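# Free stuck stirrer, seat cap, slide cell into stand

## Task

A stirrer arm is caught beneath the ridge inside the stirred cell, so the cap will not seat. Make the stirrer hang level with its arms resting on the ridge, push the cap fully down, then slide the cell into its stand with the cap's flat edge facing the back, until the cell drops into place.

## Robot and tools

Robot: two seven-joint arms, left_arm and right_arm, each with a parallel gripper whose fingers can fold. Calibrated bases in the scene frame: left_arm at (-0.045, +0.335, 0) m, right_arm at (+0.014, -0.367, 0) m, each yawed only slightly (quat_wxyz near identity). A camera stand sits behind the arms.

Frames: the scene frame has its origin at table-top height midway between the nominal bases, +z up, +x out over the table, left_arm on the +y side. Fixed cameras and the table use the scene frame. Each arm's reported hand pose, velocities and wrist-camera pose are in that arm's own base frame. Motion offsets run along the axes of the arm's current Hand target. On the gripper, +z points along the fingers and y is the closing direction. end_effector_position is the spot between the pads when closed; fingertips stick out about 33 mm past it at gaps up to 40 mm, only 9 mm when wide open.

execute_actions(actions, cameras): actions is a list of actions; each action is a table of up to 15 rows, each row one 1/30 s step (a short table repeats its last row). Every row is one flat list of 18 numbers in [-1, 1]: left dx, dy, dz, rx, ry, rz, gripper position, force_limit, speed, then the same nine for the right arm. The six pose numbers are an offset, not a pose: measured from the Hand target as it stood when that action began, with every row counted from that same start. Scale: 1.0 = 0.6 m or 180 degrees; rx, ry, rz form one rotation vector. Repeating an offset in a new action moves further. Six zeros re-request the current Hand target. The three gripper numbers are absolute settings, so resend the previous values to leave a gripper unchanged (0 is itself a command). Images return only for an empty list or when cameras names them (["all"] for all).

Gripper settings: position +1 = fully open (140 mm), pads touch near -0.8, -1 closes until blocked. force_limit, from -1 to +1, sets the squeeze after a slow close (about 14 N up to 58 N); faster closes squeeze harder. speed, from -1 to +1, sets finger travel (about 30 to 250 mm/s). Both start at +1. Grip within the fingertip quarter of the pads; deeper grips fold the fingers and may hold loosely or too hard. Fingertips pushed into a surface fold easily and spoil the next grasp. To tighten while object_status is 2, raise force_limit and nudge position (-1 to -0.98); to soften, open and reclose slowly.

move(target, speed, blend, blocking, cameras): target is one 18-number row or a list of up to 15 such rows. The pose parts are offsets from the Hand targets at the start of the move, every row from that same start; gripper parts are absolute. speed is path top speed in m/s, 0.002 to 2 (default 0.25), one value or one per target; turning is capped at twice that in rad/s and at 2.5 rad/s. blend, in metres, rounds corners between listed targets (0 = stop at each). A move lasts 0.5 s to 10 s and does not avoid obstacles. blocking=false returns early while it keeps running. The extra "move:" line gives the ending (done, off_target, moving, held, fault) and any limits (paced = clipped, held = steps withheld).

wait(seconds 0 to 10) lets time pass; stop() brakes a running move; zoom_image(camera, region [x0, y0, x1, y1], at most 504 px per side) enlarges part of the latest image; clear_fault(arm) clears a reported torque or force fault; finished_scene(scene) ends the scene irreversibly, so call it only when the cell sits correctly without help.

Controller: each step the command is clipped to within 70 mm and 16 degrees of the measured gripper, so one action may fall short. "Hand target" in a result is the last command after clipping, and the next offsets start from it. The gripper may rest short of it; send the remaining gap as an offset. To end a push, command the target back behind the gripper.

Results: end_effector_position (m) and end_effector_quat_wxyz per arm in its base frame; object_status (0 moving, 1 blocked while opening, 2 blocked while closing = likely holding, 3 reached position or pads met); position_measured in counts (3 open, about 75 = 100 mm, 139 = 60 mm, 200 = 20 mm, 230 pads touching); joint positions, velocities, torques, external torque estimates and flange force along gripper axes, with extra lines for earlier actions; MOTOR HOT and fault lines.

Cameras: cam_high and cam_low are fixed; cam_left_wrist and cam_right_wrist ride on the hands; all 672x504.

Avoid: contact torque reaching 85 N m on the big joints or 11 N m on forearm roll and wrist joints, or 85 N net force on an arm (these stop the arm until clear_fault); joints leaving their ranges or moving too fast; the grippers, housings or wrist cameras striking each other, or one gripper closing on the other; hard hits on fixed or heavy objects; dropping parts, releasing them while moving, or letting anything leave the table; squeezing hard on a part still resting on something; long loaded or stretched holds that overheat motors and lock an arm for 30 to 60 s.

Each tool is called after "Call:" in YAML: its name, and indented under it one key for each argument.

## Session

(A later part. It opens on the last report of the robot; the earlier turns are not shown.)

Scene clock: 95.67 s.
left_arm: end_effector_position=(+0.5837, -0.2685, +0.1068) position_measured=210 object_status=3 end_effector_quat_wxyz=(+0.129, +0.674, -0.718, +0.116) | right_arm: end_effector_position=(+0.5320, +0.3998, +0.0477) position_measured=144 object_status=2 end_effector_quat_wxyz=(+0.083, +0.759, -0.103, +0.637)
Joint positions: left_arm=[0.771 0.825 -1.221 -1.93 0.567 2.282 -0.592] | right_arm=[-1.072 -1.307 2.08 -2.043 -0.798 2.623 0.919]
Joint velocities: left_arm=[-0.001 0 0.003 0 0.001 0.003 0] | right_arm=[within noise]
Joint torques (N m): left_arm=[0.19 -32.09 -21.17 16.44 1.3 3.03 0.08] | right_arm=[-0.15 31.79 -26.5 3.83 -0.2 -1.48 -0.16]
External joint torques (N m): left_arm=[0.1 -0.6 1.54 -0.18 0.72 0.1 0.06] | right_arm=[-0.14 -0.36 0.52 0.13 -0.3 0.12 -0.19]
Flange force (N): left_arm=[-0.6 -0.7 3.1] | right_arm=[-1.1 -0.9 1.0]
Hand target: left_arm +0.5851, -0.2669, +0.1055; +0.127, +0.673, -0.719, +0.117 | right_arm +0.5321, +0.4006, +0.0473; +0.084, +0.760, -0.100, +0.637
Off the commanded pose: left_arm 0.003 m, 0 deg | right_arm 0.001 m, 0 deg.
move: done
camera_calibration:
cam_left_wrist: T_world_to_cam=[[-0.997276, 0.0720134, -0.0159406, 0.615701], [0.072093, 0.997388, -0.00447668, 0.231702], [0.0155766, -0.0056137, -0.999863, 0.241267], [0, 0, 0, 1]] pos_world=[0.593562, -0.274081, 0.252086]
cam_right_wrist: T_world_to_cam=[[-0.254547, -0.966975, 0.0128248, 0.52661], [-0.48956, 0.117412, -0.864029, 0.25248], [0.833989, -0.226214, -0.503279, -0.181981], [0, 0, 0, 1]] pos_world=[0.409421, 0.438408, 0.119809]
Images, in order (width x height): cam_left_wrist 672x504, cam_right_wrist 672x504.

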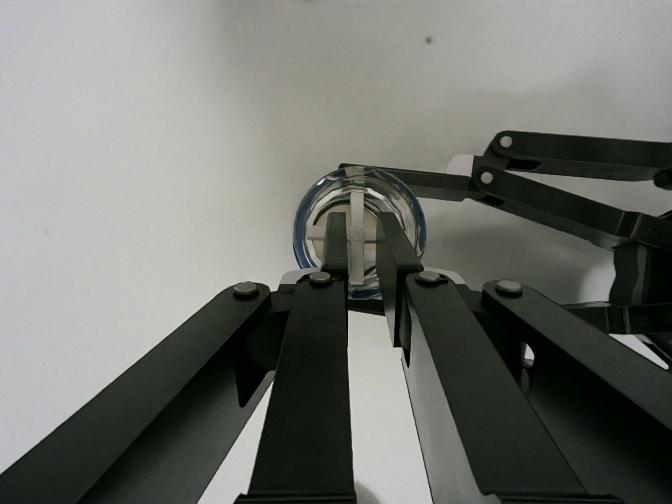

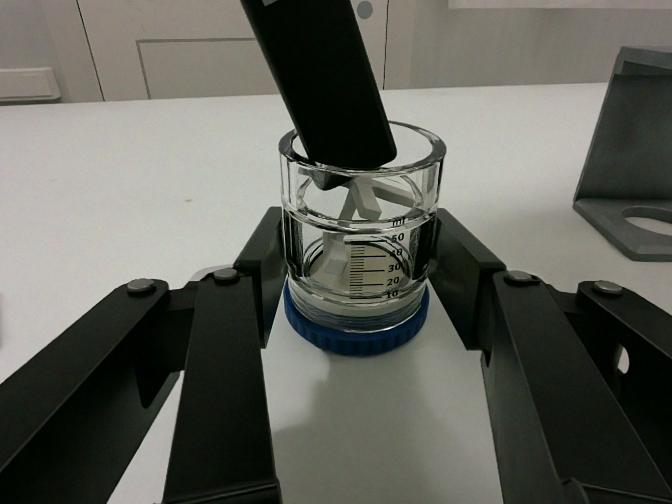

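Call:
move:
  target: [-0.0034,-0.0025,0.0094,0,0,0,-0.64,-1,-0.8,0,0,0,0,0,0,-1,-1,-1]
  speed: 0.04
  cameras: ["cam_left_wrist","cam_right_wrist"]

Call:
zoom_image:
  camera: "cam_right_wrist"
  region: [250, 60, 480, 290]

Call:
zoom_image:
  camera: "cam_left_wrist"
  region: [260, 140, 460, 340]

Scene clock: 96.87 s.
left_arm: end_effector_position=(+0.5851, -0.2704, +0.1024) position_measured=210 object_status=3 end_effector_quat_wxyz=(+0.129, +0.674, -0.718, +0.118) | right_arm: end_effector_position=(+0.5324, +0.3995, +0.0472) position_measured=144 object_status=2 end_effector_quat_wxyz=(+0.083, +0.759, -0.103, +0.637)
Joint positions: left_arm=[0.759 0.829 -1.209 -1.928 0.57 2.294 -0.591] | right_arm=[-1.073 -1.308 2.08 -2.043 -0.798 2.625 0.919]
Joint velocities: left_arm=[-0.002 0 0 -0.001 0 0.003 0] | right_arm=[within noise]
Joint torques (N m): left_arm=[0.35 -31.46 -19.87 16.15 1.4 2.62 0.21] | right_arm=[0.42 32.08 -26.57 3.64 -0.1 -1.75 -0.15]
External joint torques (N m): left_arm=[0.21 0.43 2.84 -0.45 0.81 -0.33 0.2] | right_arm=[0.4 -0.06 0.4 -0.05 -0.2 -0.17 -0.17]
Flange force (N): left_arm=[-1.4 -3.7 5.8] | right_arm=[-0.2 0.1 -1.2]
Hand target: left_arm +0.5866, -0.2670, +0.0995; +0.127, +0.673, -0.719, +0.117 | right_arm +0.5321, +0.4006, +0.0473; +0.084, +0.760, -0.100, +0.637
Off the commanded pose: left_arm 0.005 m, 0 deg | right_arm 0.001 m, 0 deg.
move: off_target (left_arm)
camera_calibration:
cam_left_wrist: T_world_to_cam=[[-0.997254, 0.0716446, -0.0187725, 0.617431], [0.0717734, 0.997401, -0.00627961, 0.233935], [0.0182738, -0.00760972, -0.999804, 0.234676], [0, 0, 0, 1]] pos_world=[0.594656, -0.275776, 0.24769]
cam_right_wrist: T_world_to_cam=[[-0.254452, -0.966995, 0.0132328, 0.526442], [-0.490372, 0.117217, -0.863595, 0.252811], [0.833541, -0.226233, -0.504013, -0.182227], [0, 0, 0, 1]] pos_world=[0.409819, 0.438207, 0.119515]
Images, in order (width x height): cam_left_wrist 672x504, cam_right_wrist 672x504.

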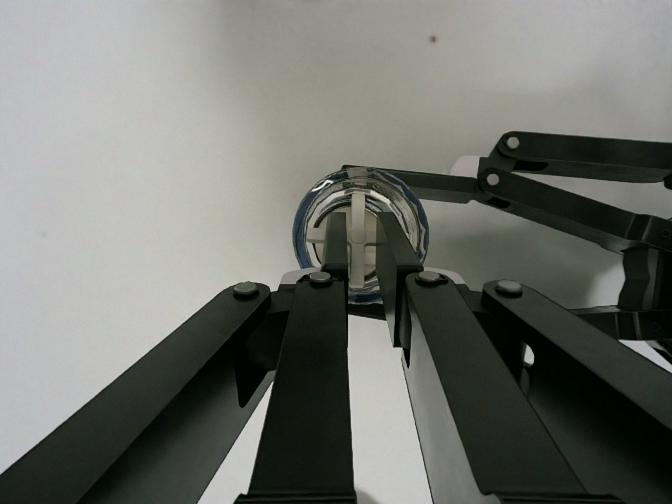

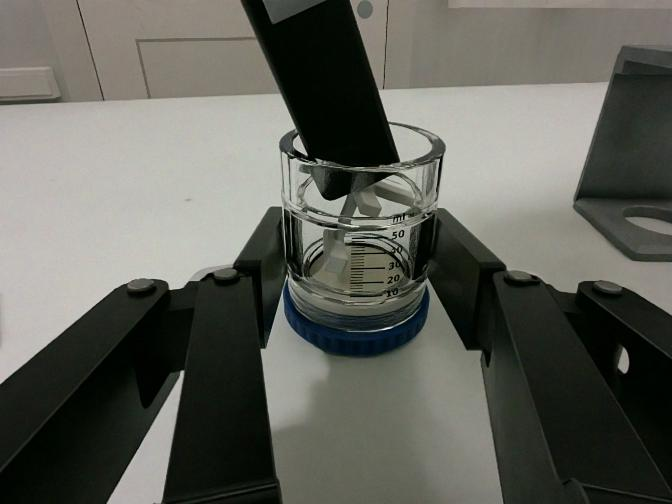

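Scaled by 2.191 from the camera's 672x504 image, which has a finer 960x720 frame.

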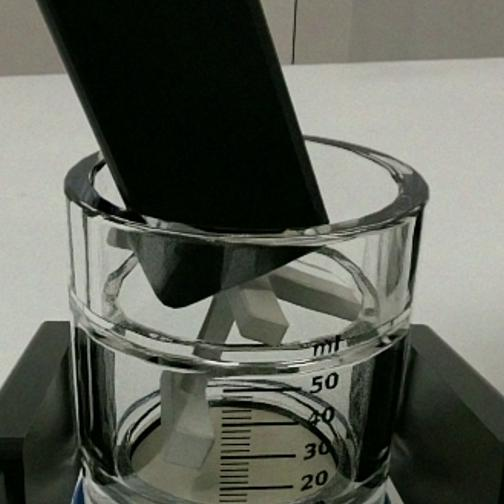

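Scaled by 2.520 from the camera's 672x504 image, which has a finer 960x720 frame.

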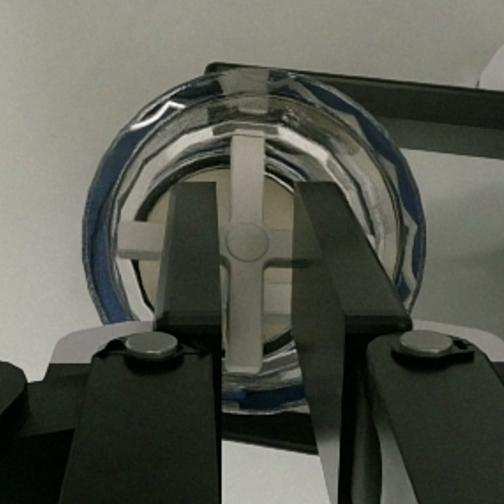

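Call:
move:
  target: [0.0082,0,-0.0007,0,0,0,-0.64,-1,-0.8,0,0,0,0,0,0,-1,-1,-1]
  speed: 0.04

Call:
execute_actions:
  actions:
    - [[0,0,0,0,0,0,-1,-1,-1,0,0,0,0,0,0,-1,-1,-1]]
    - [[0,0,0,0,0,0,-1,-1,-1,0,0,0,0,0,0,-1,-1,-1]]
  cameras: ["cam_left_wrist","cam_right_wrist"]

Call:
zoom_image:
  camera: "cam_right_wrist"
  region: [250, 60, 480, 290]

Call:
zoom_image:
  camera: "cam_left_wrist"
  region: [260, 140, 460, 340]

Scene clock: 98.07 s.
left_arm: end_effector_position=(+0.5861, -0.2716, +0.1022) position_measured=210 object_status=3 end_effector_quat_wxyz=(+0.128, +0.673, -0.719, +0.118) | right_arm: end_effector_position=(+0.5325, +0.3992, +0.0471) position_measured=144 object_status=2 end_effector_quat_wxyz=(+0.083, +0.759, -0.103, +0.637)
Joint positions: left_arm=[0.752 0.828 -1.205 -1.924 0.57 2.295 -0.591] | right_arm=[-1.073 -1.308 2.08 -2.043 -0.798 2.625 0.919]
Joint torques (N m): left_arm=[-1.29 -32.53 -21.59 16.29 0.68 2.89 -0.02] | right_arm=[0.78 32.31 -27.1 3.94 -0.1 -1.71 -0.16]
External joint torques (N m): left_arm=[-1.37 -0.51 1.07 -0.33 0.08 -0.06 -0.03] | right_arm=[0.78 0.23 -0.2 0.28 -0.2 -0.13 -0.19]
Flange force (N): left_arm=[2.4 -3.3 4.0] | right_arm=[1.0 0.2 -1.7]
Hand target: left_arm +0.5863, -0.2714, +0.1016; +0.127, +0.673, -0.719, +0.117 | right_arm +0.5321, +0.4006, +0.0473; +0.084, +0.760, -0.100, +0.637
Off the commanded pose: left_arm 0.001 m, 0 deg | right_arm 0.001 m, 0 deg.
move: done

Scene clock: 99.27 s.
left_arm: end_effector_position=(+0.5864, -0.2715, +0.1021) position_measured=221 object_status=2 end_effector_quat_wxyz=(+0.128, +0.673, -0.719, +0.118) | right_arm: end_effector_position=(+0.5324, +0.3992, +0.0471) position_measured=144 object_status=2 end_effector_quat_wxyz=(+0.083, +0.759, -0.103, +0.637)
Joint positions: left_arm=[0.752 0.828 -1.204 -1.923 0.57 2.295 -0.591] | right_arm=[-1.073 -1.308 2.08 -2.043 -0.798 2.625 0.919]
Joint torques (N m): left_arm=[-1.29 -32.64 -22.01 15.89 0.59 2.69 -0.05] | right_arm=[0.66 32.25 -26.65 3.91 -0.04 -1.35 -0.16]
External joint torques (N m): left_arm=[-1.46 -0.63 0.59 -0.79 -0.01 -0.26 -0.06] | right_arm=[0.65 0.25 0.16 0.3 -0.14 0.23 -0.18]
External joint torques at the end of the 1st action: left_arm=[-1.39 -0.57 0.61 -0.83 -0.01 -0.26 0] | right_arm=[0.7 0.27 0.2 0.35 -0.17 0.25 -0.16]
Flange force (N): left_arm=[2.3 -1.0 2.7] | right_arm=[0.6 0.2 -1.0]
Flange force at the end of the 1st action (N): left_arm=[2.0 -0.7 2.7] | right_arm=[0.5 0.2 -1.1]
Hand target: left_arm +0.5863, -0.2714, +0.1016; +0.127, +0.673, -0.719, +0.117 | right_arm +0.5321, +0.4006, +0.0473; +0.084, +0.760, -0.100, +0.637
Off the commanded pose: left_arm 0.001 m, 0 deg | right_arm 0.001 m, 0 deg.
camera_calibration:
cam_left_wrist: T_world_to_cam=[[-0.997143, 0.0726596, -0.0206426, 0.619191], [0.0727615, 0.99734, -0.0042295, 0.23405], [0.0202804, -0.00571941, -0.999778, 0.23377], [0, 0, 0, 1]] pos_world=[0.595651, -0.277081, 0.247489]
cam_right_wrist: T_world_to_cam=[[-0.254497, -0.966976, 0.0137358, 0.526129], [-0.490376, 0.116793, -0.863649, 0.252918], [0.833524, -0.226532, -0.503906, -0.182353], [0, 0, 0, 1]] pos_world=[0.409919, 0.437906, 0.119317]
Images, in order (width x height): cam_left_wrist 672x504, cam_right_wrist 672x504.

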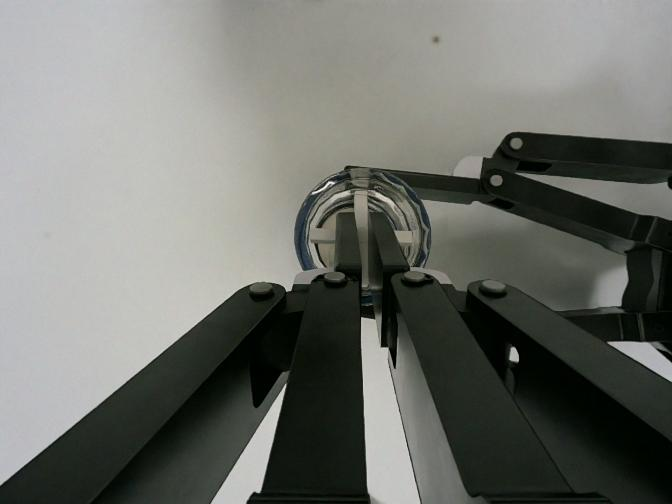

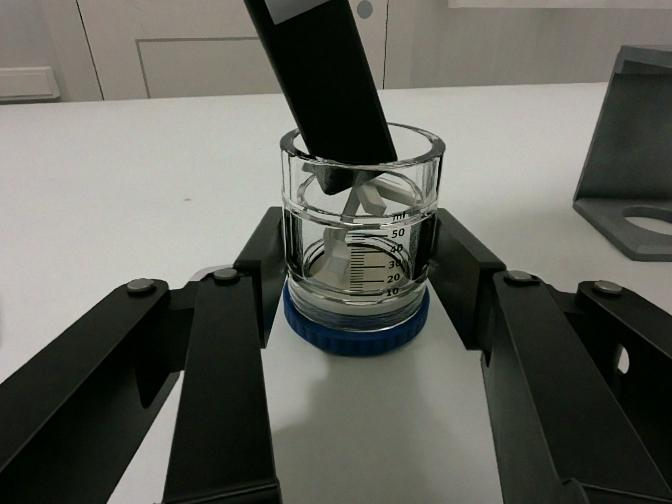

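Scaled by 2.191 from the camera's 672x504 image, which has a finer 960x720 frame.

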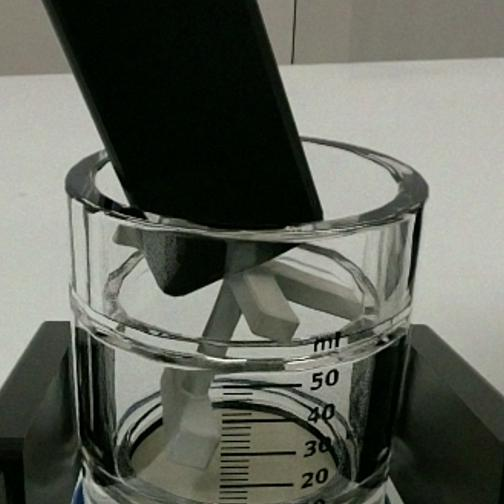

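Scaled by 2.520 from the camera's 672x504 image, which has a finer 960x720 frame.

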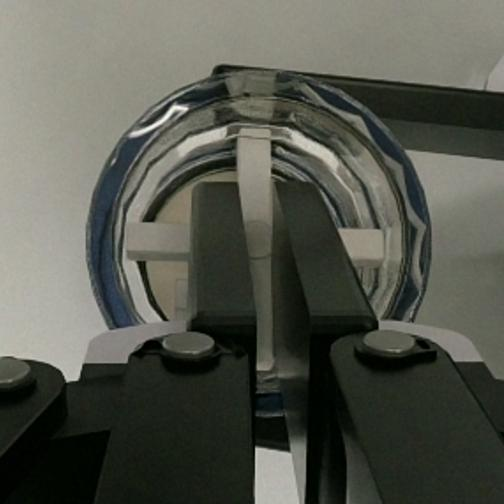

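Call:
move:
  target:
    - [-0.0043,0,-0.0068,0,0.044,0,-1,-1,-1,0,0,0,0,0,0,-1,-1,-1]
    - [-0.003,0,-0.0152,0,0.044,0,-1,-1,-1,0,0,0,0,0,0,-1,-1,-1]
  speed: 0.03
  cameras: ["cam_left_wrist","cam_right_wrist"]

Call:
zoom_image:
  camera: "cam_right_wrist"
  region: [250, 60, 480, 290]

Call:
zoom_image:
  camera: "cam_left_wrist"
  region: [260, 140, 460, 340]

Scene clock: 103.57 s.
left_arm: end_effector_position=(+0.5868, -0.2667, +0.1087) position_measured=221 object_status=2 end_effector_quat_wxyz=(+0.177, +0.665, -0.707, +0.163) | right_arm: end_effector_position=(+0.5323, +0.3994, +0.0471) position_measured=144 object_status=2 end_effector_quat_wxyz=(+0.083, +0.759, -0.103, +0.637)
Joint positions: left_arm=[0.874 0.942 -1.28 -1.958 0.57 2.325 -0.532] | right_arm=[-1.072 -1.308 2.08 -2.043 -0.798 2.625 0.919]
Joint torques (N m): left_arm=[0.76 -31.66 -26.64 14.12 0.42 2.67 0.19] | right_arm=[0.37 32.26 -26.71 3.9 -0.05 -1.44 -0.17]
External joint torques (N m): left_arm=[0.61 -0.66 -1.2 -0.1 -0.17 -0.24 0.17] | right_arm=[0.45 0.17 0.32 0.27 -0.15 0.16 -0.2]
Flange force (N): left_arm=[-0.3 3.9 -4.6] | right_arm=[0.1 -0.3 -0.7]
Hand target: left_arm +0.5866, -0.2667, +0.1095; +0.176, +0.664, -0.708, +0.163 | right_arm +0.5321, +0.4006, +0.0473; +0.084, +0.760, -0.100, +0.637
Off the commanded pose: left_arm 0.001 m, 0 deg | right_arm 0.001 m, 0 deg.
move: done
camera_calibration:
cam_left_wrist: T_world_to_cam=[[-0.997689, 0.065189, -0.0191478, 0.617501], [0.0672407, 0.98777, -0.140673, 0.244749], [0.00974325, -0.141636, -0.989871, 0.209161], [0, 0, 0, 1]] pos_world=[0.597579, -0.252385, 0.253296]
cam_right_wrist: T_world_to_cam=[[-0.254289, -0.967031, 0.0137231, 0.52614], [-0.490421, 0.116705, -0.863636, 0.252913], [0.833561, -0.226343, -0.503929, -0.182343], [0, 0, 0, 1]] pos_world=[0.409819, 0.438005, 0.119317]
Images, in order (width x height): cam_left_wrist 672x504, cam_right_wrist 672x504.

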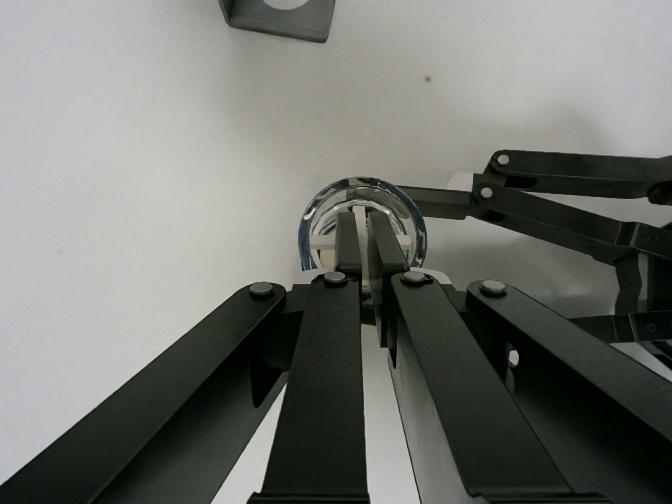

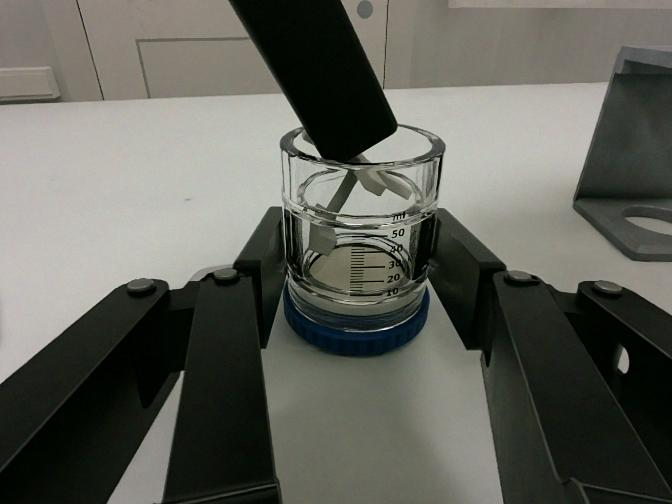

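Scaled by 2.191 from the camera's 672x504 image, which has a finer 960x720 frame.

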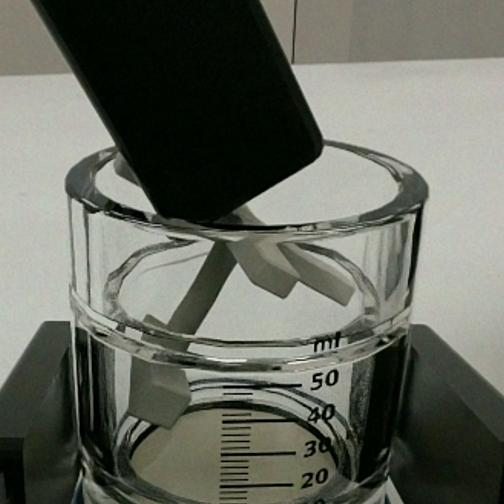

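Scaled by 2.520 from the camera's 672x504 image, which has a finer 960x720 frame.

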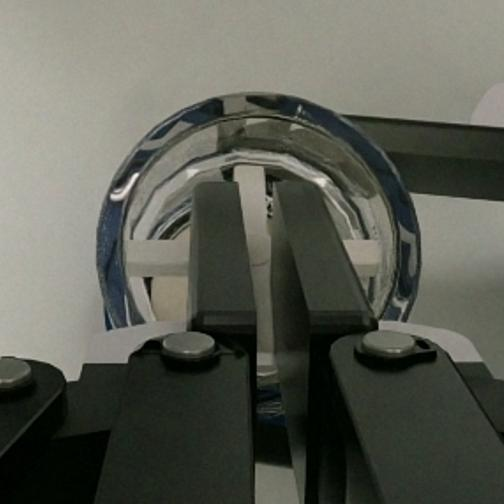

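Call:
move:
  target: [0.0047,0,-0.0088,0,0,0,-1,-1,-1,0,0,0,0,0,0,-1,-1,-1]
  speed: 0.03
  cameras: ["cam_left_wrist","cam_right_wrist"]

Call:
zoom_image:
  camera: "cam_right_wrist"
  region: [250, 60, 480, 290]

Call:
zoom_image:
  camera: "cam_left_wrist"
  region: [260, 140, 460, 340]

Scene clock: 104.93 s.
left_arm: end_effector_position=(+0.5863, -0.2676, +0.1146) position_measured=221 object_status=2 end_effector_quat_wxyz=(+0.176, +0.663, -0.709, +0.164) | right_arm: end_effector_position=(+0.5323, +0.3994, +0.0471) position_measured=144 object_status=2 end_effector_quat_wxyz=(+0.083, +0.759, -0.103, +0.637)
Joint positions: left_arm=[0.88 0.94 -1.294 -1.957 0.57 2.316 -0.531] | right_arm=[-1.072 -1.308 2.08 -2.043 -0.798 2.625 0.919]
Joint velocities: left_arm=[0.002 0 0 -0.001 0 -0.005 0] | right_arm=[within noise]
Joint torques (N m): left_arm=[0.42 -31.56 -26.35 14.72 0.52 2.57 0.02] | right_arm=[0.42 32.16 -26.75 3.86 -0.05 -1.59 -0.14]
External joint torques (N m): left_arm=[0.5 -0.79 -0.68 0.53 -0.07 -0.34 0] | right_arm=[0.45 0.08 0.17 0.22 -0.15 0 -0.17]
Flange force (N): left_arm=[0.3 0.5 -3.5] | right_arm=[0.1 -0.3 -0.8]
Hand target: left_arm +0.5867, -0.2667, +0.1155; +0.176, +0.664, -0.708, +0.163 | right_arm +0.5321, +0.4006, +0.0473; +0.084, +0.760, -0.100, +0.637
Off the commanded pose: left_arm 0.001 m, 0 deg | right_arm 0.001 m, 0 deg.
move: done
camera_calibration:
cam_left_wrist: T_world_to_cam=[[-0.997256, 0.0705704, -0.0223761, 0.618714], [0.0730235, 0.987393, -0.140438, 0.243039], [0.0121832, -0.141687, -0.989837, 0.213491], [0, 0, 0, 1]] pos_world=[0.596668, -0.253389, 0.259298]
cam_right_wrist: T_world_to_cam=[[-0.254289, -0.967031, 0.0137231, 0.52614], [-0.490421, 0.116705, -0.863636, 0.252913], [0.833561, -0.226343, -0.503929, -0.182343], [0, 0, 0, 1]] pos_world=[0.409819, 0.438005, 0.119317]
Images, in order (width x height): cam_left_wrist 672x504, cam_right_wrist 672x504.

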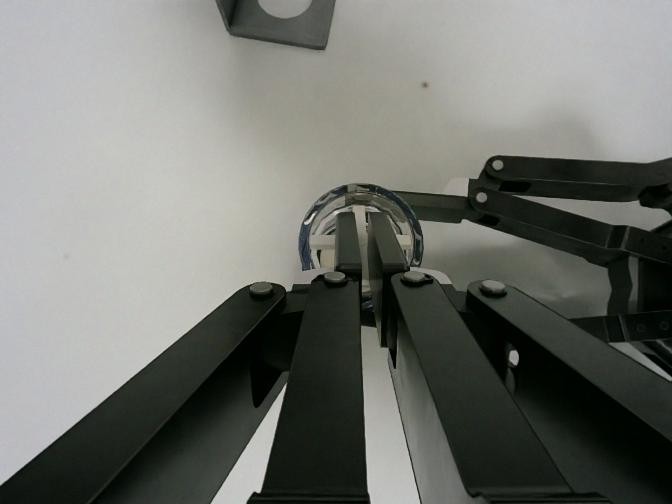

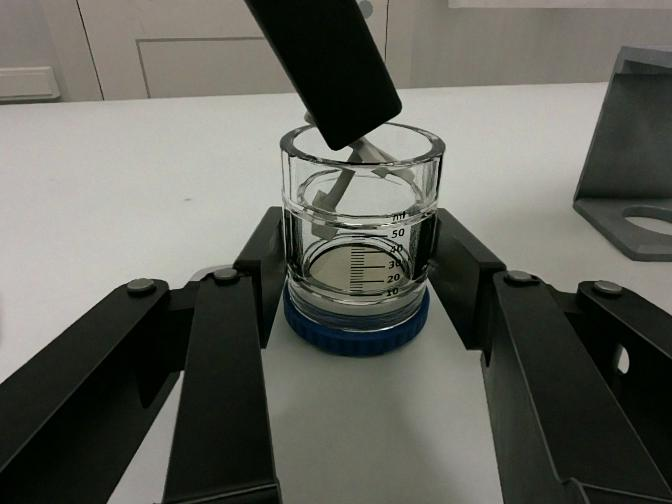

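Scaled by 2.191 from the camera's 672x504 image, which has a finer 960x720 frame.

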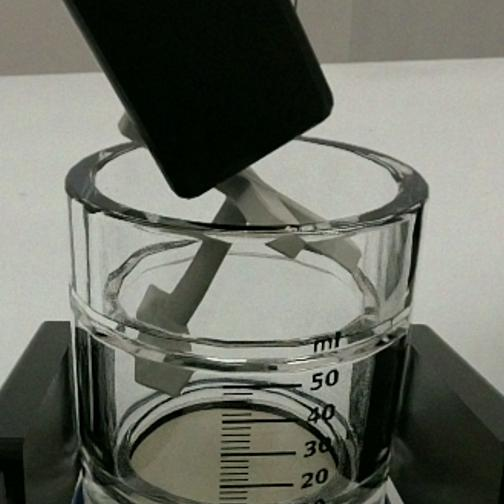

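Scaled by 2.520 from the camera's 672x504 image, which has a finer 960x720 frame.

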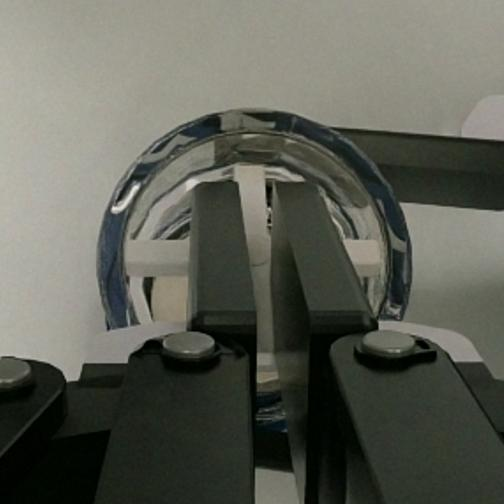

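Call:
move:
  target: [-0.0096,0,-0.0127,0,0.078,0,-1,-1,-1,0,0,0,0,0,0,-1,-1,-1]
  speed: 0.04
  cameras: ["cam_left_wrist","cam_right_wrist"]

Call:
zoom_image:
  camera: "cam_right_wrist"
  region: [250, 60, 480, 290]

Call:
zoom_image:
  camera: "cam_left_wrist"
  region: [260, 140, 460, 340]

Scene clock: 109.77 s.
left_arm: end_effector_position=(+0.5868, -0.2579, +0.1191) position_measured=221 object_status=2 end_effector_quat_wxyz=(+0.263, +0.641, -0.679, +0.241) | right_arm: end_effector_position=(+0.5322, +0.3997, +0.0471) position_measured=144 object_status=2 end_effector_quat_wxyz=(+0.083, +0.759, -0.103, +0.637)
Joint positions: left_arm=[1.033 1.18 -1.362 -1.986 0.571 2.335 -0.415] | right_arm=[-1.072 -1.308 2.08 -2.043 -0.798 2.625 0.919]
Joint velocities: left_arm=[0.001 0 0.001 0.001 0 0.001 0.005] | right_arm=[within noise]
Joint torques (N m): left_arm=[0.15 -30.62 -30.18 8.43 0.84 2.53 0.19] | right_arm=[0.16 32.23 -27.14 3.76 -0.02 -1.7 -0.18]
External joint torques (N m): left_arm=[0.21 0.13 -0.44 -0.35 0.32 -0.06 0.17] | right_arm=[0.23 0.2 -0.22 0.19 -0.12 -0.11 -0.21]
Flange force (N): left_arm=[-0.3 2.1 -0.9] | right_arm=[0.8 -0.5 -0.6]
Hand target: left_arm +0.5872, -0.2581, +0.1196; +0.262, +0.639, -0.682, +0.243 | right_arm +0.5321, +0.4006, +0.0473; +0.084, +0.760, -0.100, +0.637
Off the commanded pose: left_arm 0.001 m, 1 deg | right_arm 0.001 m, 0 deg.
move: done
camera_calibration:
cam_left_wrist: T_world_to_cam=[[-0.998137, 0.0593995, -0.0139482, 0.615303], [0.0602857, 0.924843, -0.375542, 0.253371], [-0.00940709, -0.375683, -0.9267, 0.164075], [0, 0, 0, 1]] pos_world=[0.600425, -0.209237, 0.255782]
cam_right_wrist: T_world_to_cam=[[-0.25378, -0.967167, 0.013564, 0.526245], [-0.490493, 0.116592, -0.86361, 0.252943], [0.833674, -0.22582, -0.503978, -0.182329], [0, 0, 0, 1]] pos_world=[0.409621, 0.438302, 0.119416]
Images, in order (width x height): cam_left_wrist 672x504, cam_right_wrist 672x504.

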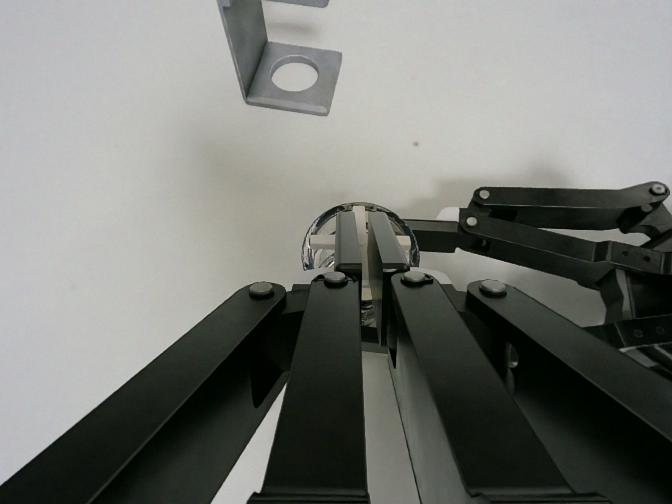

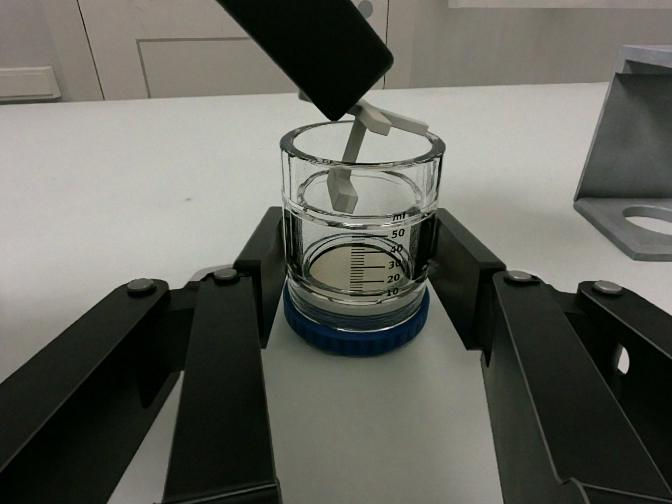

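Scaled by 2.191 from the camera's 672x504 image, which has a finer 960x720 frame.

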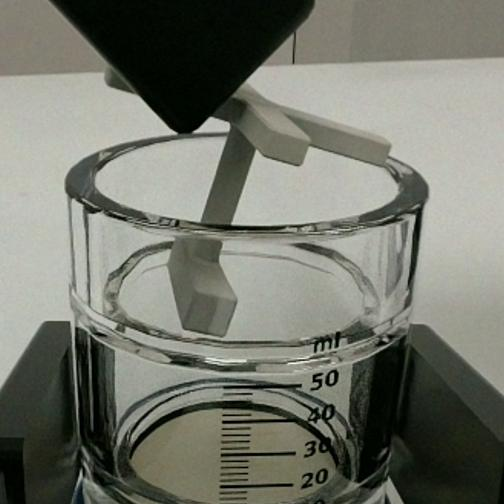

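Scaled by 2.520 from the camera's 672x504 image, which has a finer 960x720 frame.

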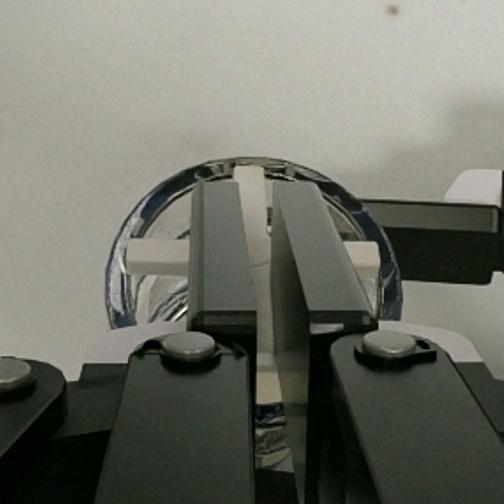

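Call:
move:
  target: [-0.011,0,0.0122,0,0,0,-1,-1,-1,0,0,0,0,0,0,-1,-1,-1]
  speed: 0.03
  cameras: ["cam_left_wrist","cam_right_wrist"]

Call:
zoom_image:
  camera: "cam_right_wrist"
  region: [250, 60, 480, 290]

Call:
zoom_image:
  camera: "cam_left_wrist"
  region: [260, 140, 460, 340]

Scene clock: 111.40 s.
left_arm: end_effector_position=(+0.5867, -0.2570, +0.1100) position_measured=221 object_status=2 end_effector_quat_wxyz=(+0.263, +0.641, -0.679, +0.241) | right_arm: end_effector_position=(+0.5322, +0.3997, +0.0471) position_measured=144 object_status=2 end_effector_quat_wxyz=(+0.083, +0.759, -0.103, +0.637)
Joint positions: left_arm=[1.029 1.19 -1.348 -1.987 0.58 2.345 -0.408] | right_arm=[-1.072 -1.308 2.08 -2.043 -0.798 2.625 0.919]
Joint velocities: left_arm=[0 -0.001 0 0 0.005 0.001 0.003] | right_arm=[within noise]
Joint torques (N m): left_arm=[-0.88 -31.07 -29.39 8.33 0.92 2.83 0.14] | right_arm=[0.28 32.22 -27.11 3.78 -0.03 -1.72 -0.17]
External joint torques (N m): left_arm=[-0.77 0.06 0.61 -0.2 0.37 0.23 0.12] | right_arm=[0.13 0.11 -0.3 0.09 -0.12 -0.15 -0.2]
Flange force (N): left_arm=[-0.2 -1.2 3.0] | right_arm=[0.8 -0.4 -0.5]
Hand target: left_arm +0.5872, -0.2580, +0.1097; +0.262, +0.639, -0.682, +0.243 | right_arm +0.5321, +0.4006, +0.0473; +0.084, +0.760, -0.100, +0.637
Off the commanded pose: left_arm 0.001 m, 0 deg | right_arm 0.001 m, 0 deg.
move: done
camera_calibration:
cam_left_wrist: T_world_to_cam=[[-0.998105, 0.0599337, -0.0139682, 0.615119], [0.0607859, 0.924723, -0.375757, 0.248855], [-0.00960385, -0.375894, -0.926613, 0.156032], [0, 0, 0, 1]] pos_world=[0.600325, -0.208337, 0.246682]
cam_right_wrist: T_world_to_cam=[[-0.25378, -0.967167, 0.013564, 0.526245], [-0.490493, 0.116592, -0.86361, 0.252943], [0.833674, -0.22582, -0.503978, -0.182329], [0, 0, 0, 1]] pos_world=[0.409621, 0.438302, 0.119416]
Images, in order (width x height): cam_left_wrist 672x504, cam_right_wrist 672x504.

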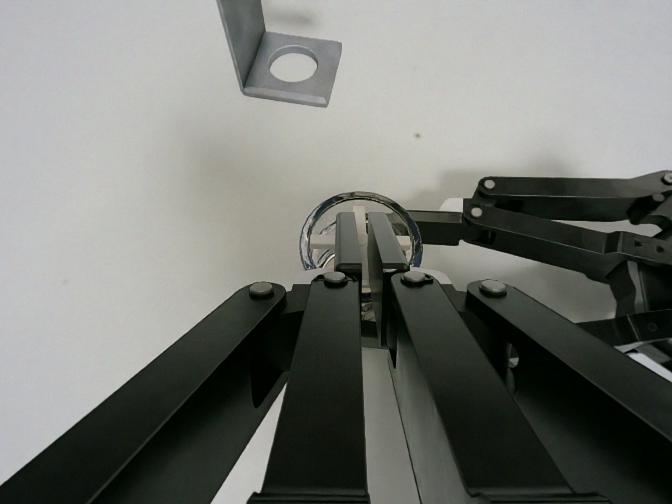

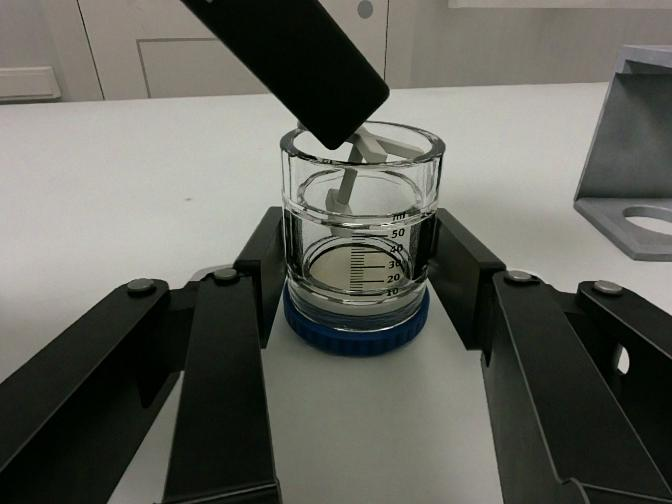

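Scaled by 2.191 from the camera's 672x504 image, which has a finer 960x720 frame.

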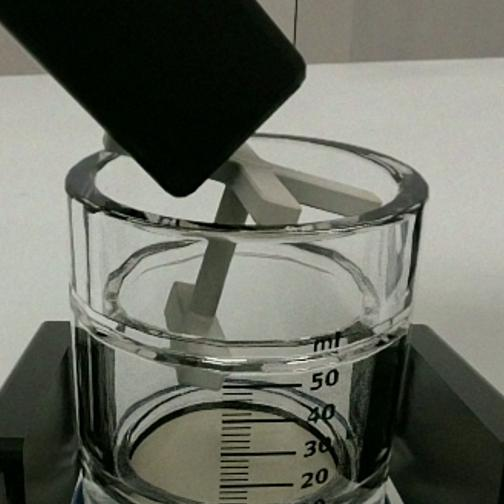

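Scaled by 2.520 from the camera's 672x504 image, which has a finer 960x720 frame.

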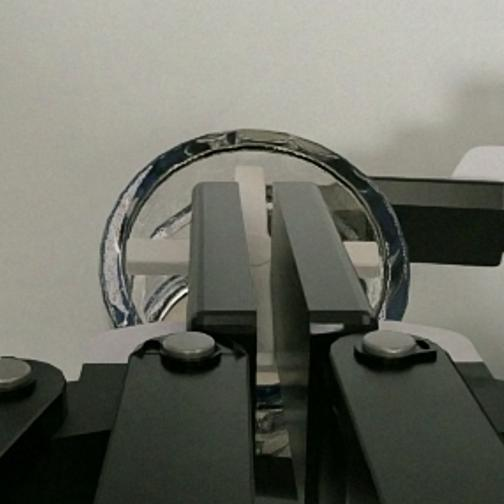

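Call:
move:
  target: [-0.0062,0,0.0067,0,0,0,-1,-1,-1,0,0,0,0,0,0,-1,-1,-1]
  speed: 0.03
  cameras: ["cam_left_wrist","cam_right_wrist"]

Call:
zoom_image:
  camera: "cam_right_wrist"
  region: [250, 60, 480, 290]

Call:
zoom_image:
  camera: "cam_left_wrist"
  region: [260, 140, 460, 340]

Scene clock: 116.97 s.
left_arm: end_effector_position=(+0.5867, -0.2569, +0.1045) position_measured=221 object_status=2 end_effector_quat_wxyz=(+0.263, +0.641, -0.680, +0.241) | right_arm: end_effector_position=(+0.5322, +0.3997, +0.0471) position_measured=144 object_status=2 end_effector_quat_wxyz=(+0.083, +0.759, -0.103, +0.637)
Joint positions: left_arm=[1.025 1.195 -1.338 -1.987 0.586 2.352 -0.405] | right_arm=[-1.072 -1.308 2.08 -2.043 -0.798 2.625 0.919]
Joint velocities: left_arm=[-0.002 0.001 -0.001 0 0.004 0 0.001] | right_arm=[within noise]
Joint torques (N m): left_arm=[-1.03 -31.12 -29.35 8.13 0.95 2.83 0.16] | right_arm=[0.3 32.21 -27.13 3.71 -0.02 -1.71 -0.2]
External joint torques (N m): left_arm=[-1.1 0.05 0.47 -0.27 0.39 0.24 0.14] | right_arm=[0.39 0.11 -0.17 0.12 -0.12 -0.11 -0.23]
Flange force (N): left_arm=[0.3 -1.5 3.4] | right_arm=[0.7 -0.1 -0.9]
Hand target: left_arm +0.5872, -0.2579, +0.1043; +0.262, +0.639, -0.682, +0.243 | right_arm +0.5321, +0.4006, +0.0473; +0.084, +0.760, -0.100, +0.637
Off the commanded pose: left_arm 0.001 m, 0 deg | right_arm 0.001 m, 0 deg.
move: done
camera_calibration:
cam_left_wrist: T_world_to_cam=[[-0.998082, 0.0602278, -0.0143133, 0.615168], [0.0611874, 0.924667, -0.375829, 0.246498], [-0.00940035, -0.375984, -0.926579, 0.150917], [0, 0, 0, 1]] pos_world=[0.600324, -0.208237, 0.241282]
cam_right_wrist: T_world_to_cam=[[-0.253734, -0.967178, 0.0136478, 0.52622], [-0.490518, 0.116498, -0.863609, 0.252994], [0.833673, -0.225821, -0.503978, -0.182329], [0, 0, 0, 1]] pos_world=[0.409621, 0.438302, 0.119417]
Images, in order (width x height): cam_left_wrist 672x504, cam_right_wrist 672x504.

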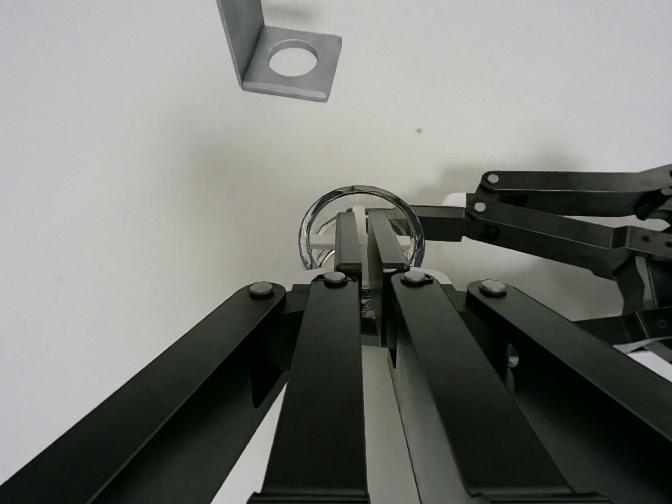

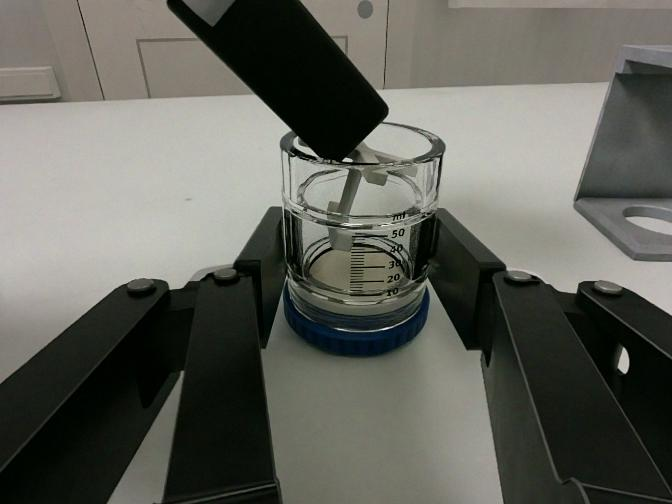

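Scaled by 2.191 from the camera's 672x504 image, which has a finer 960x720 frame.

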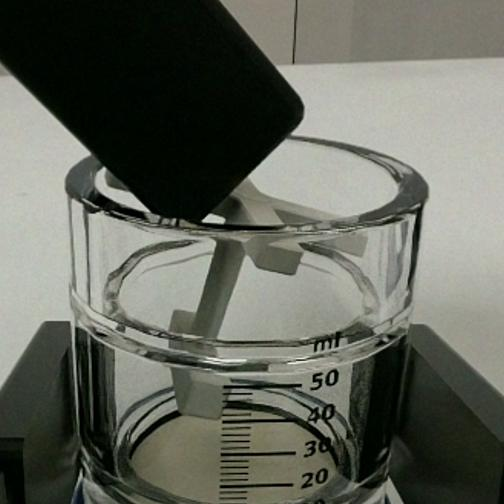

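Scaled by 2.520 from the camera's 672x504 image, which has a finer 960x720 frame.

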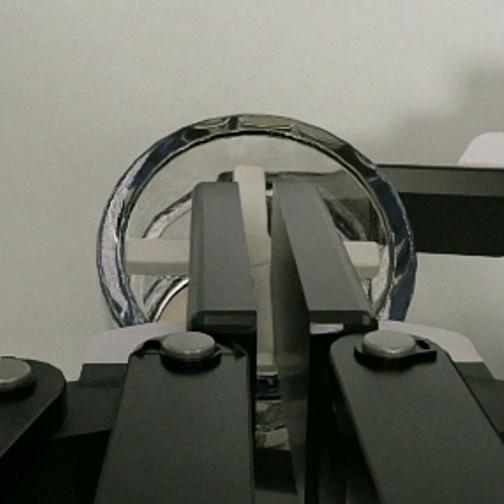

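Call:
move:
  target: [-0.003,0,0.0063,0,0,0,-1,-1,-1,0,0,0,0,0,0,-1,-1,-1]
  speed: 0.03
  cameras: ["cam_left_wrist","cam_right_wrist"]

Call:
zoom_image:
  camera: "cam_right_wrist"
  region: [250, 60, 480, 290]

Call:
zoom_image:
  camera: "cam_left_wrist"
  region: [260, 140, 460, 340]

Scene clock: 118.23 s.
left_arm: end_effector_position=(+0.5867, -0.2578, +0.1006) position_measured=221 object_status=2 end_effector_quat_wxyz=(+0.263, +0.641, -0.680, +0.241) | right_arm: end_effector_position=(+0.5322, +0.3997, +0.0471) position_measured=144 object_status=2 end_effector_quat_wxyz=(+0.083, +0.759, -0.103, +0.637)
Joint positions: left_arm=[1.021 1.199 -1.332 -1.987 0.59 2.358 -0.405] | right_arm=[-1.072 -1.308 2.08 -2.043 -0.798 2.625 0.919]
Joint torques (N m): left_arm=[-1.27 -30.98 -29.2 8.16 0.93 2.84 0.22] | right_arm=[0.29 32.19 -27.13 3.85 -0.08 -1.72 -0.17]
External joint torques (N m): left_arm=[-1.27 0.27 0.61 -0.13 0.36 0.25 0.2] | right_arm=[0.29 0.16 -0.31 0.26 -0.17 -0.13 -0.2]
Flange force (N): left_arm=[0.1 -2.8 4.0] | right_arm=[0.8 -0.6 -0.6]
Hand target: left_arm +0.5871, -0.2591, +0.1002; +0.262, +0.639, -0.682, +0.243 | right_arm +0.5321, +0.4006, +0.0473; +0.084, +0.760, -0.100, +0.637
Off the commanded pose: left_arm 0.001 m, 0 deg | right_arm 0.001 m, 0 deg.
move: done
camera_calibration:
cam_left_wrist: T_world_to_cam=[[-0.998069, 0.0603154, -0.0148754, 0.615209], [0.0614821, 0.924743, -0.375592, 0.245654], [-0.00889808, -0.375781, -0.926666, 0.146725], [0, 0, 0, 1]] pos_world=[0.600223, -0.209137, 0.237383]
cam_right_wrist: T_world_to_cam=[[-0.25378, -0.967167, 0.013564, 0.526245], [-0.490493, 0.116592, -0.86361, 0.252943], [0.833674, -0.22582, -0.503978, -0.182329], [0, 0, 0, 1]] pos_world=[0.409621, 0.438302, 0.119416]
Images, in order (width x height): cam_left_wrist 672x504, cam_right_wrist 672x504.

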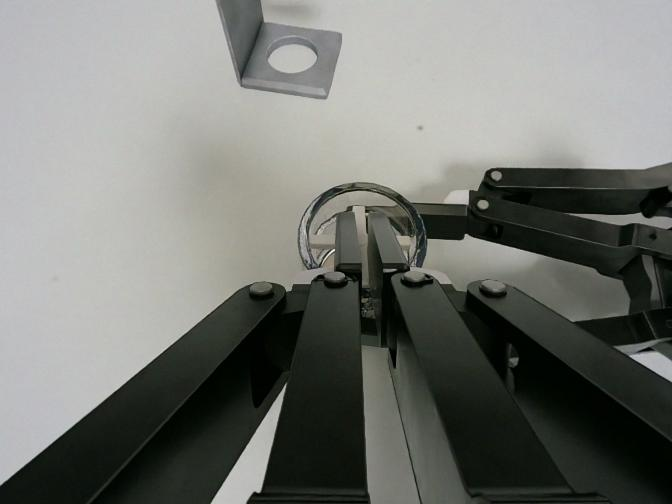

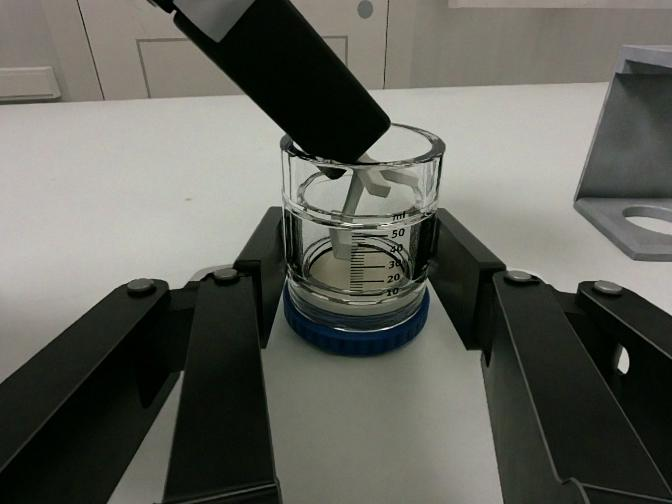

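Scaled by 2.191 from the camera's 672x504 image, which has a finer 960x720 frame.

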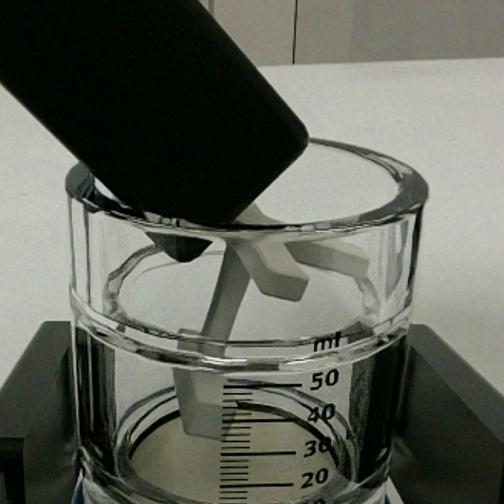

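Scaled by 2.520 from the camera's 672x504 image, which has a finer 960x720 frame.

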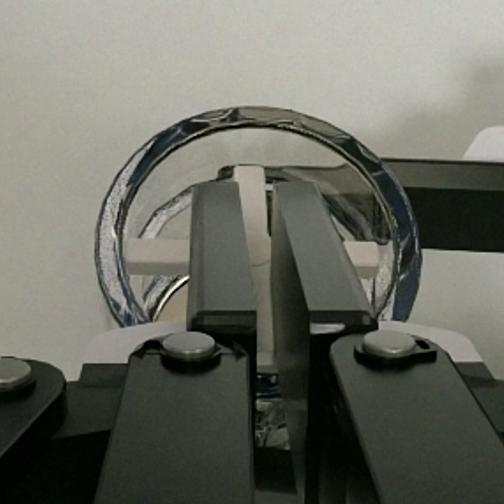

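Call:
move:
  target: [-0.0025,0,0.0048,0,0,0,-1,-1,-1,0,0,0,0,0,0,-1,-1,-1]
  speed: 0.03
  cameras: ["cam_left_wrist","cam_right_wrist"]

Call:
zoom_image:
  camera: "cam_right_wrist"
  region: [250, 60, 480, 290]

Scene clock: 119.27 s.
left_arm: end_effector_position=(+0.5876, -0.2586, +0.0999) position_measured=221 object_status=2 end_effector_quat_wxyz=(+0.263, +0.641, -0.680, +0.243) | right_arm: end_effector_position=(+0.5326, +0.3991, +0.0471) position_measured=144 object_status=2 end_effector_quat_wxyz=(+0.083, +0.759, -0.103, +0.637)
Joint positions: left_arm=[1.019 1.2 -1.329 -1.987 0.591 2.364 -0.403] | right_arm=[-1.073 -1.309 2.08 -2.043 -0.798 2.625 0.919]
Joint torques (N m): left_arm=[-2.45 -30.46 -26.84 7.57 1.21 2.74 0.18] | right_arm=[0.79 32.31 -26.52 3.98 -0.06 -1.42 -0.13]
External joint torques (N m): left_arm=[-2.64 0.83 2.87 -0.76 0.63 0.14 0.16] | right_arm=[0.84 0.14 0.54 0.33 -0.16 0.18 -0.16]
Flange force (N): left_arm=[-1.2 -5.3 10.2] | right_arm=[-0.2 0.1 -1.4]
Hand target: left_arm +0.5870, -0.2599, +0.0971; +0.262, +0.639, -0.682, +0.243 | right_arm +0.5321, +0.4006, +0.0473; +0.084, +0.760, -0.100, +0.637
Off the commanded pose: left_arm 0.003 m, 0 deg | right_arm 0.002 m, 0 deg.
move: done
camera_calibration:
cam_left_wrist: T_world_to_cam=[[-0.998076, 0.0592954, -0.0181395, 0.61619], [0.0617551, 0.924125, -0.377066, 0.245974], [-0.00559511, -0.377461, -0.926009, 0.143367], [0, 0, 0, 1]] pos_world=[0.600616, -0.209732, 0.236685]
cam_right_wrist: T_world_to_cam=[[-0.254821, -0.96689, 0.013785, 0.526174], [-0.490355, 0.116919, -0.863644, 0.252963], [0.833437, -0.226834, -0.503913, -0.182372], [0, 0, 0, 1]] pos_world=[0.410118, 0.437808, 0.119317]
Images, in order (width x height): cam_left_wrist 672x504, cam_right_wrist 672x504.

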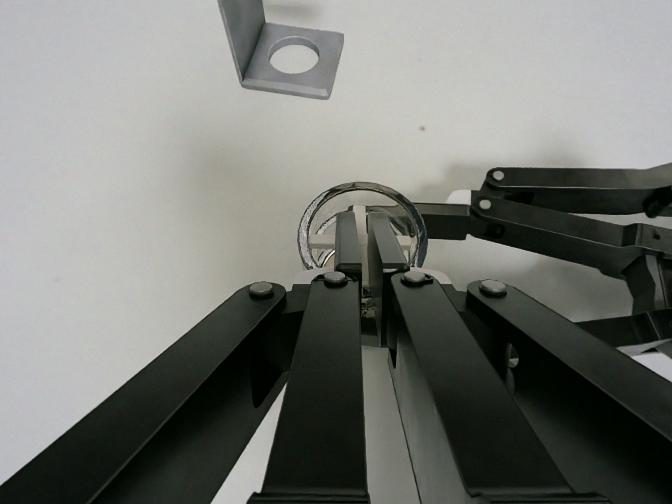

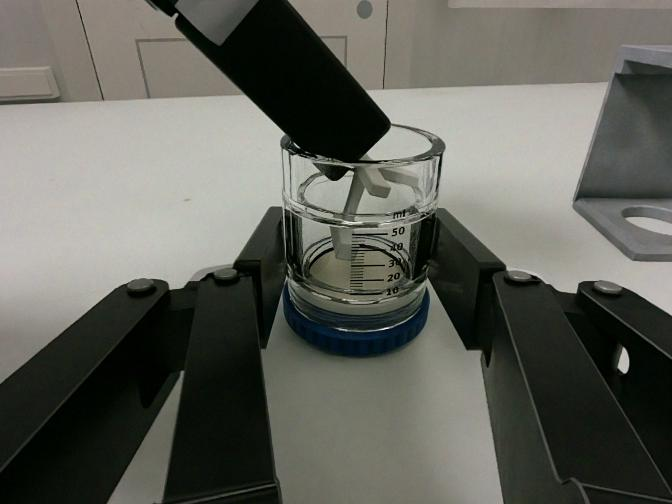

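Scaled by 2.191 from the camera's 672x504 image, which has a finer 960x720 frame.

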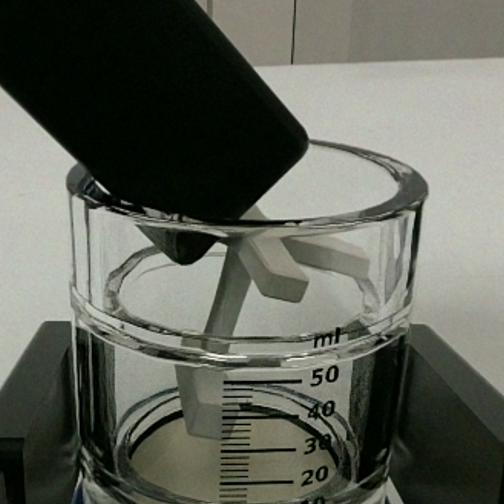

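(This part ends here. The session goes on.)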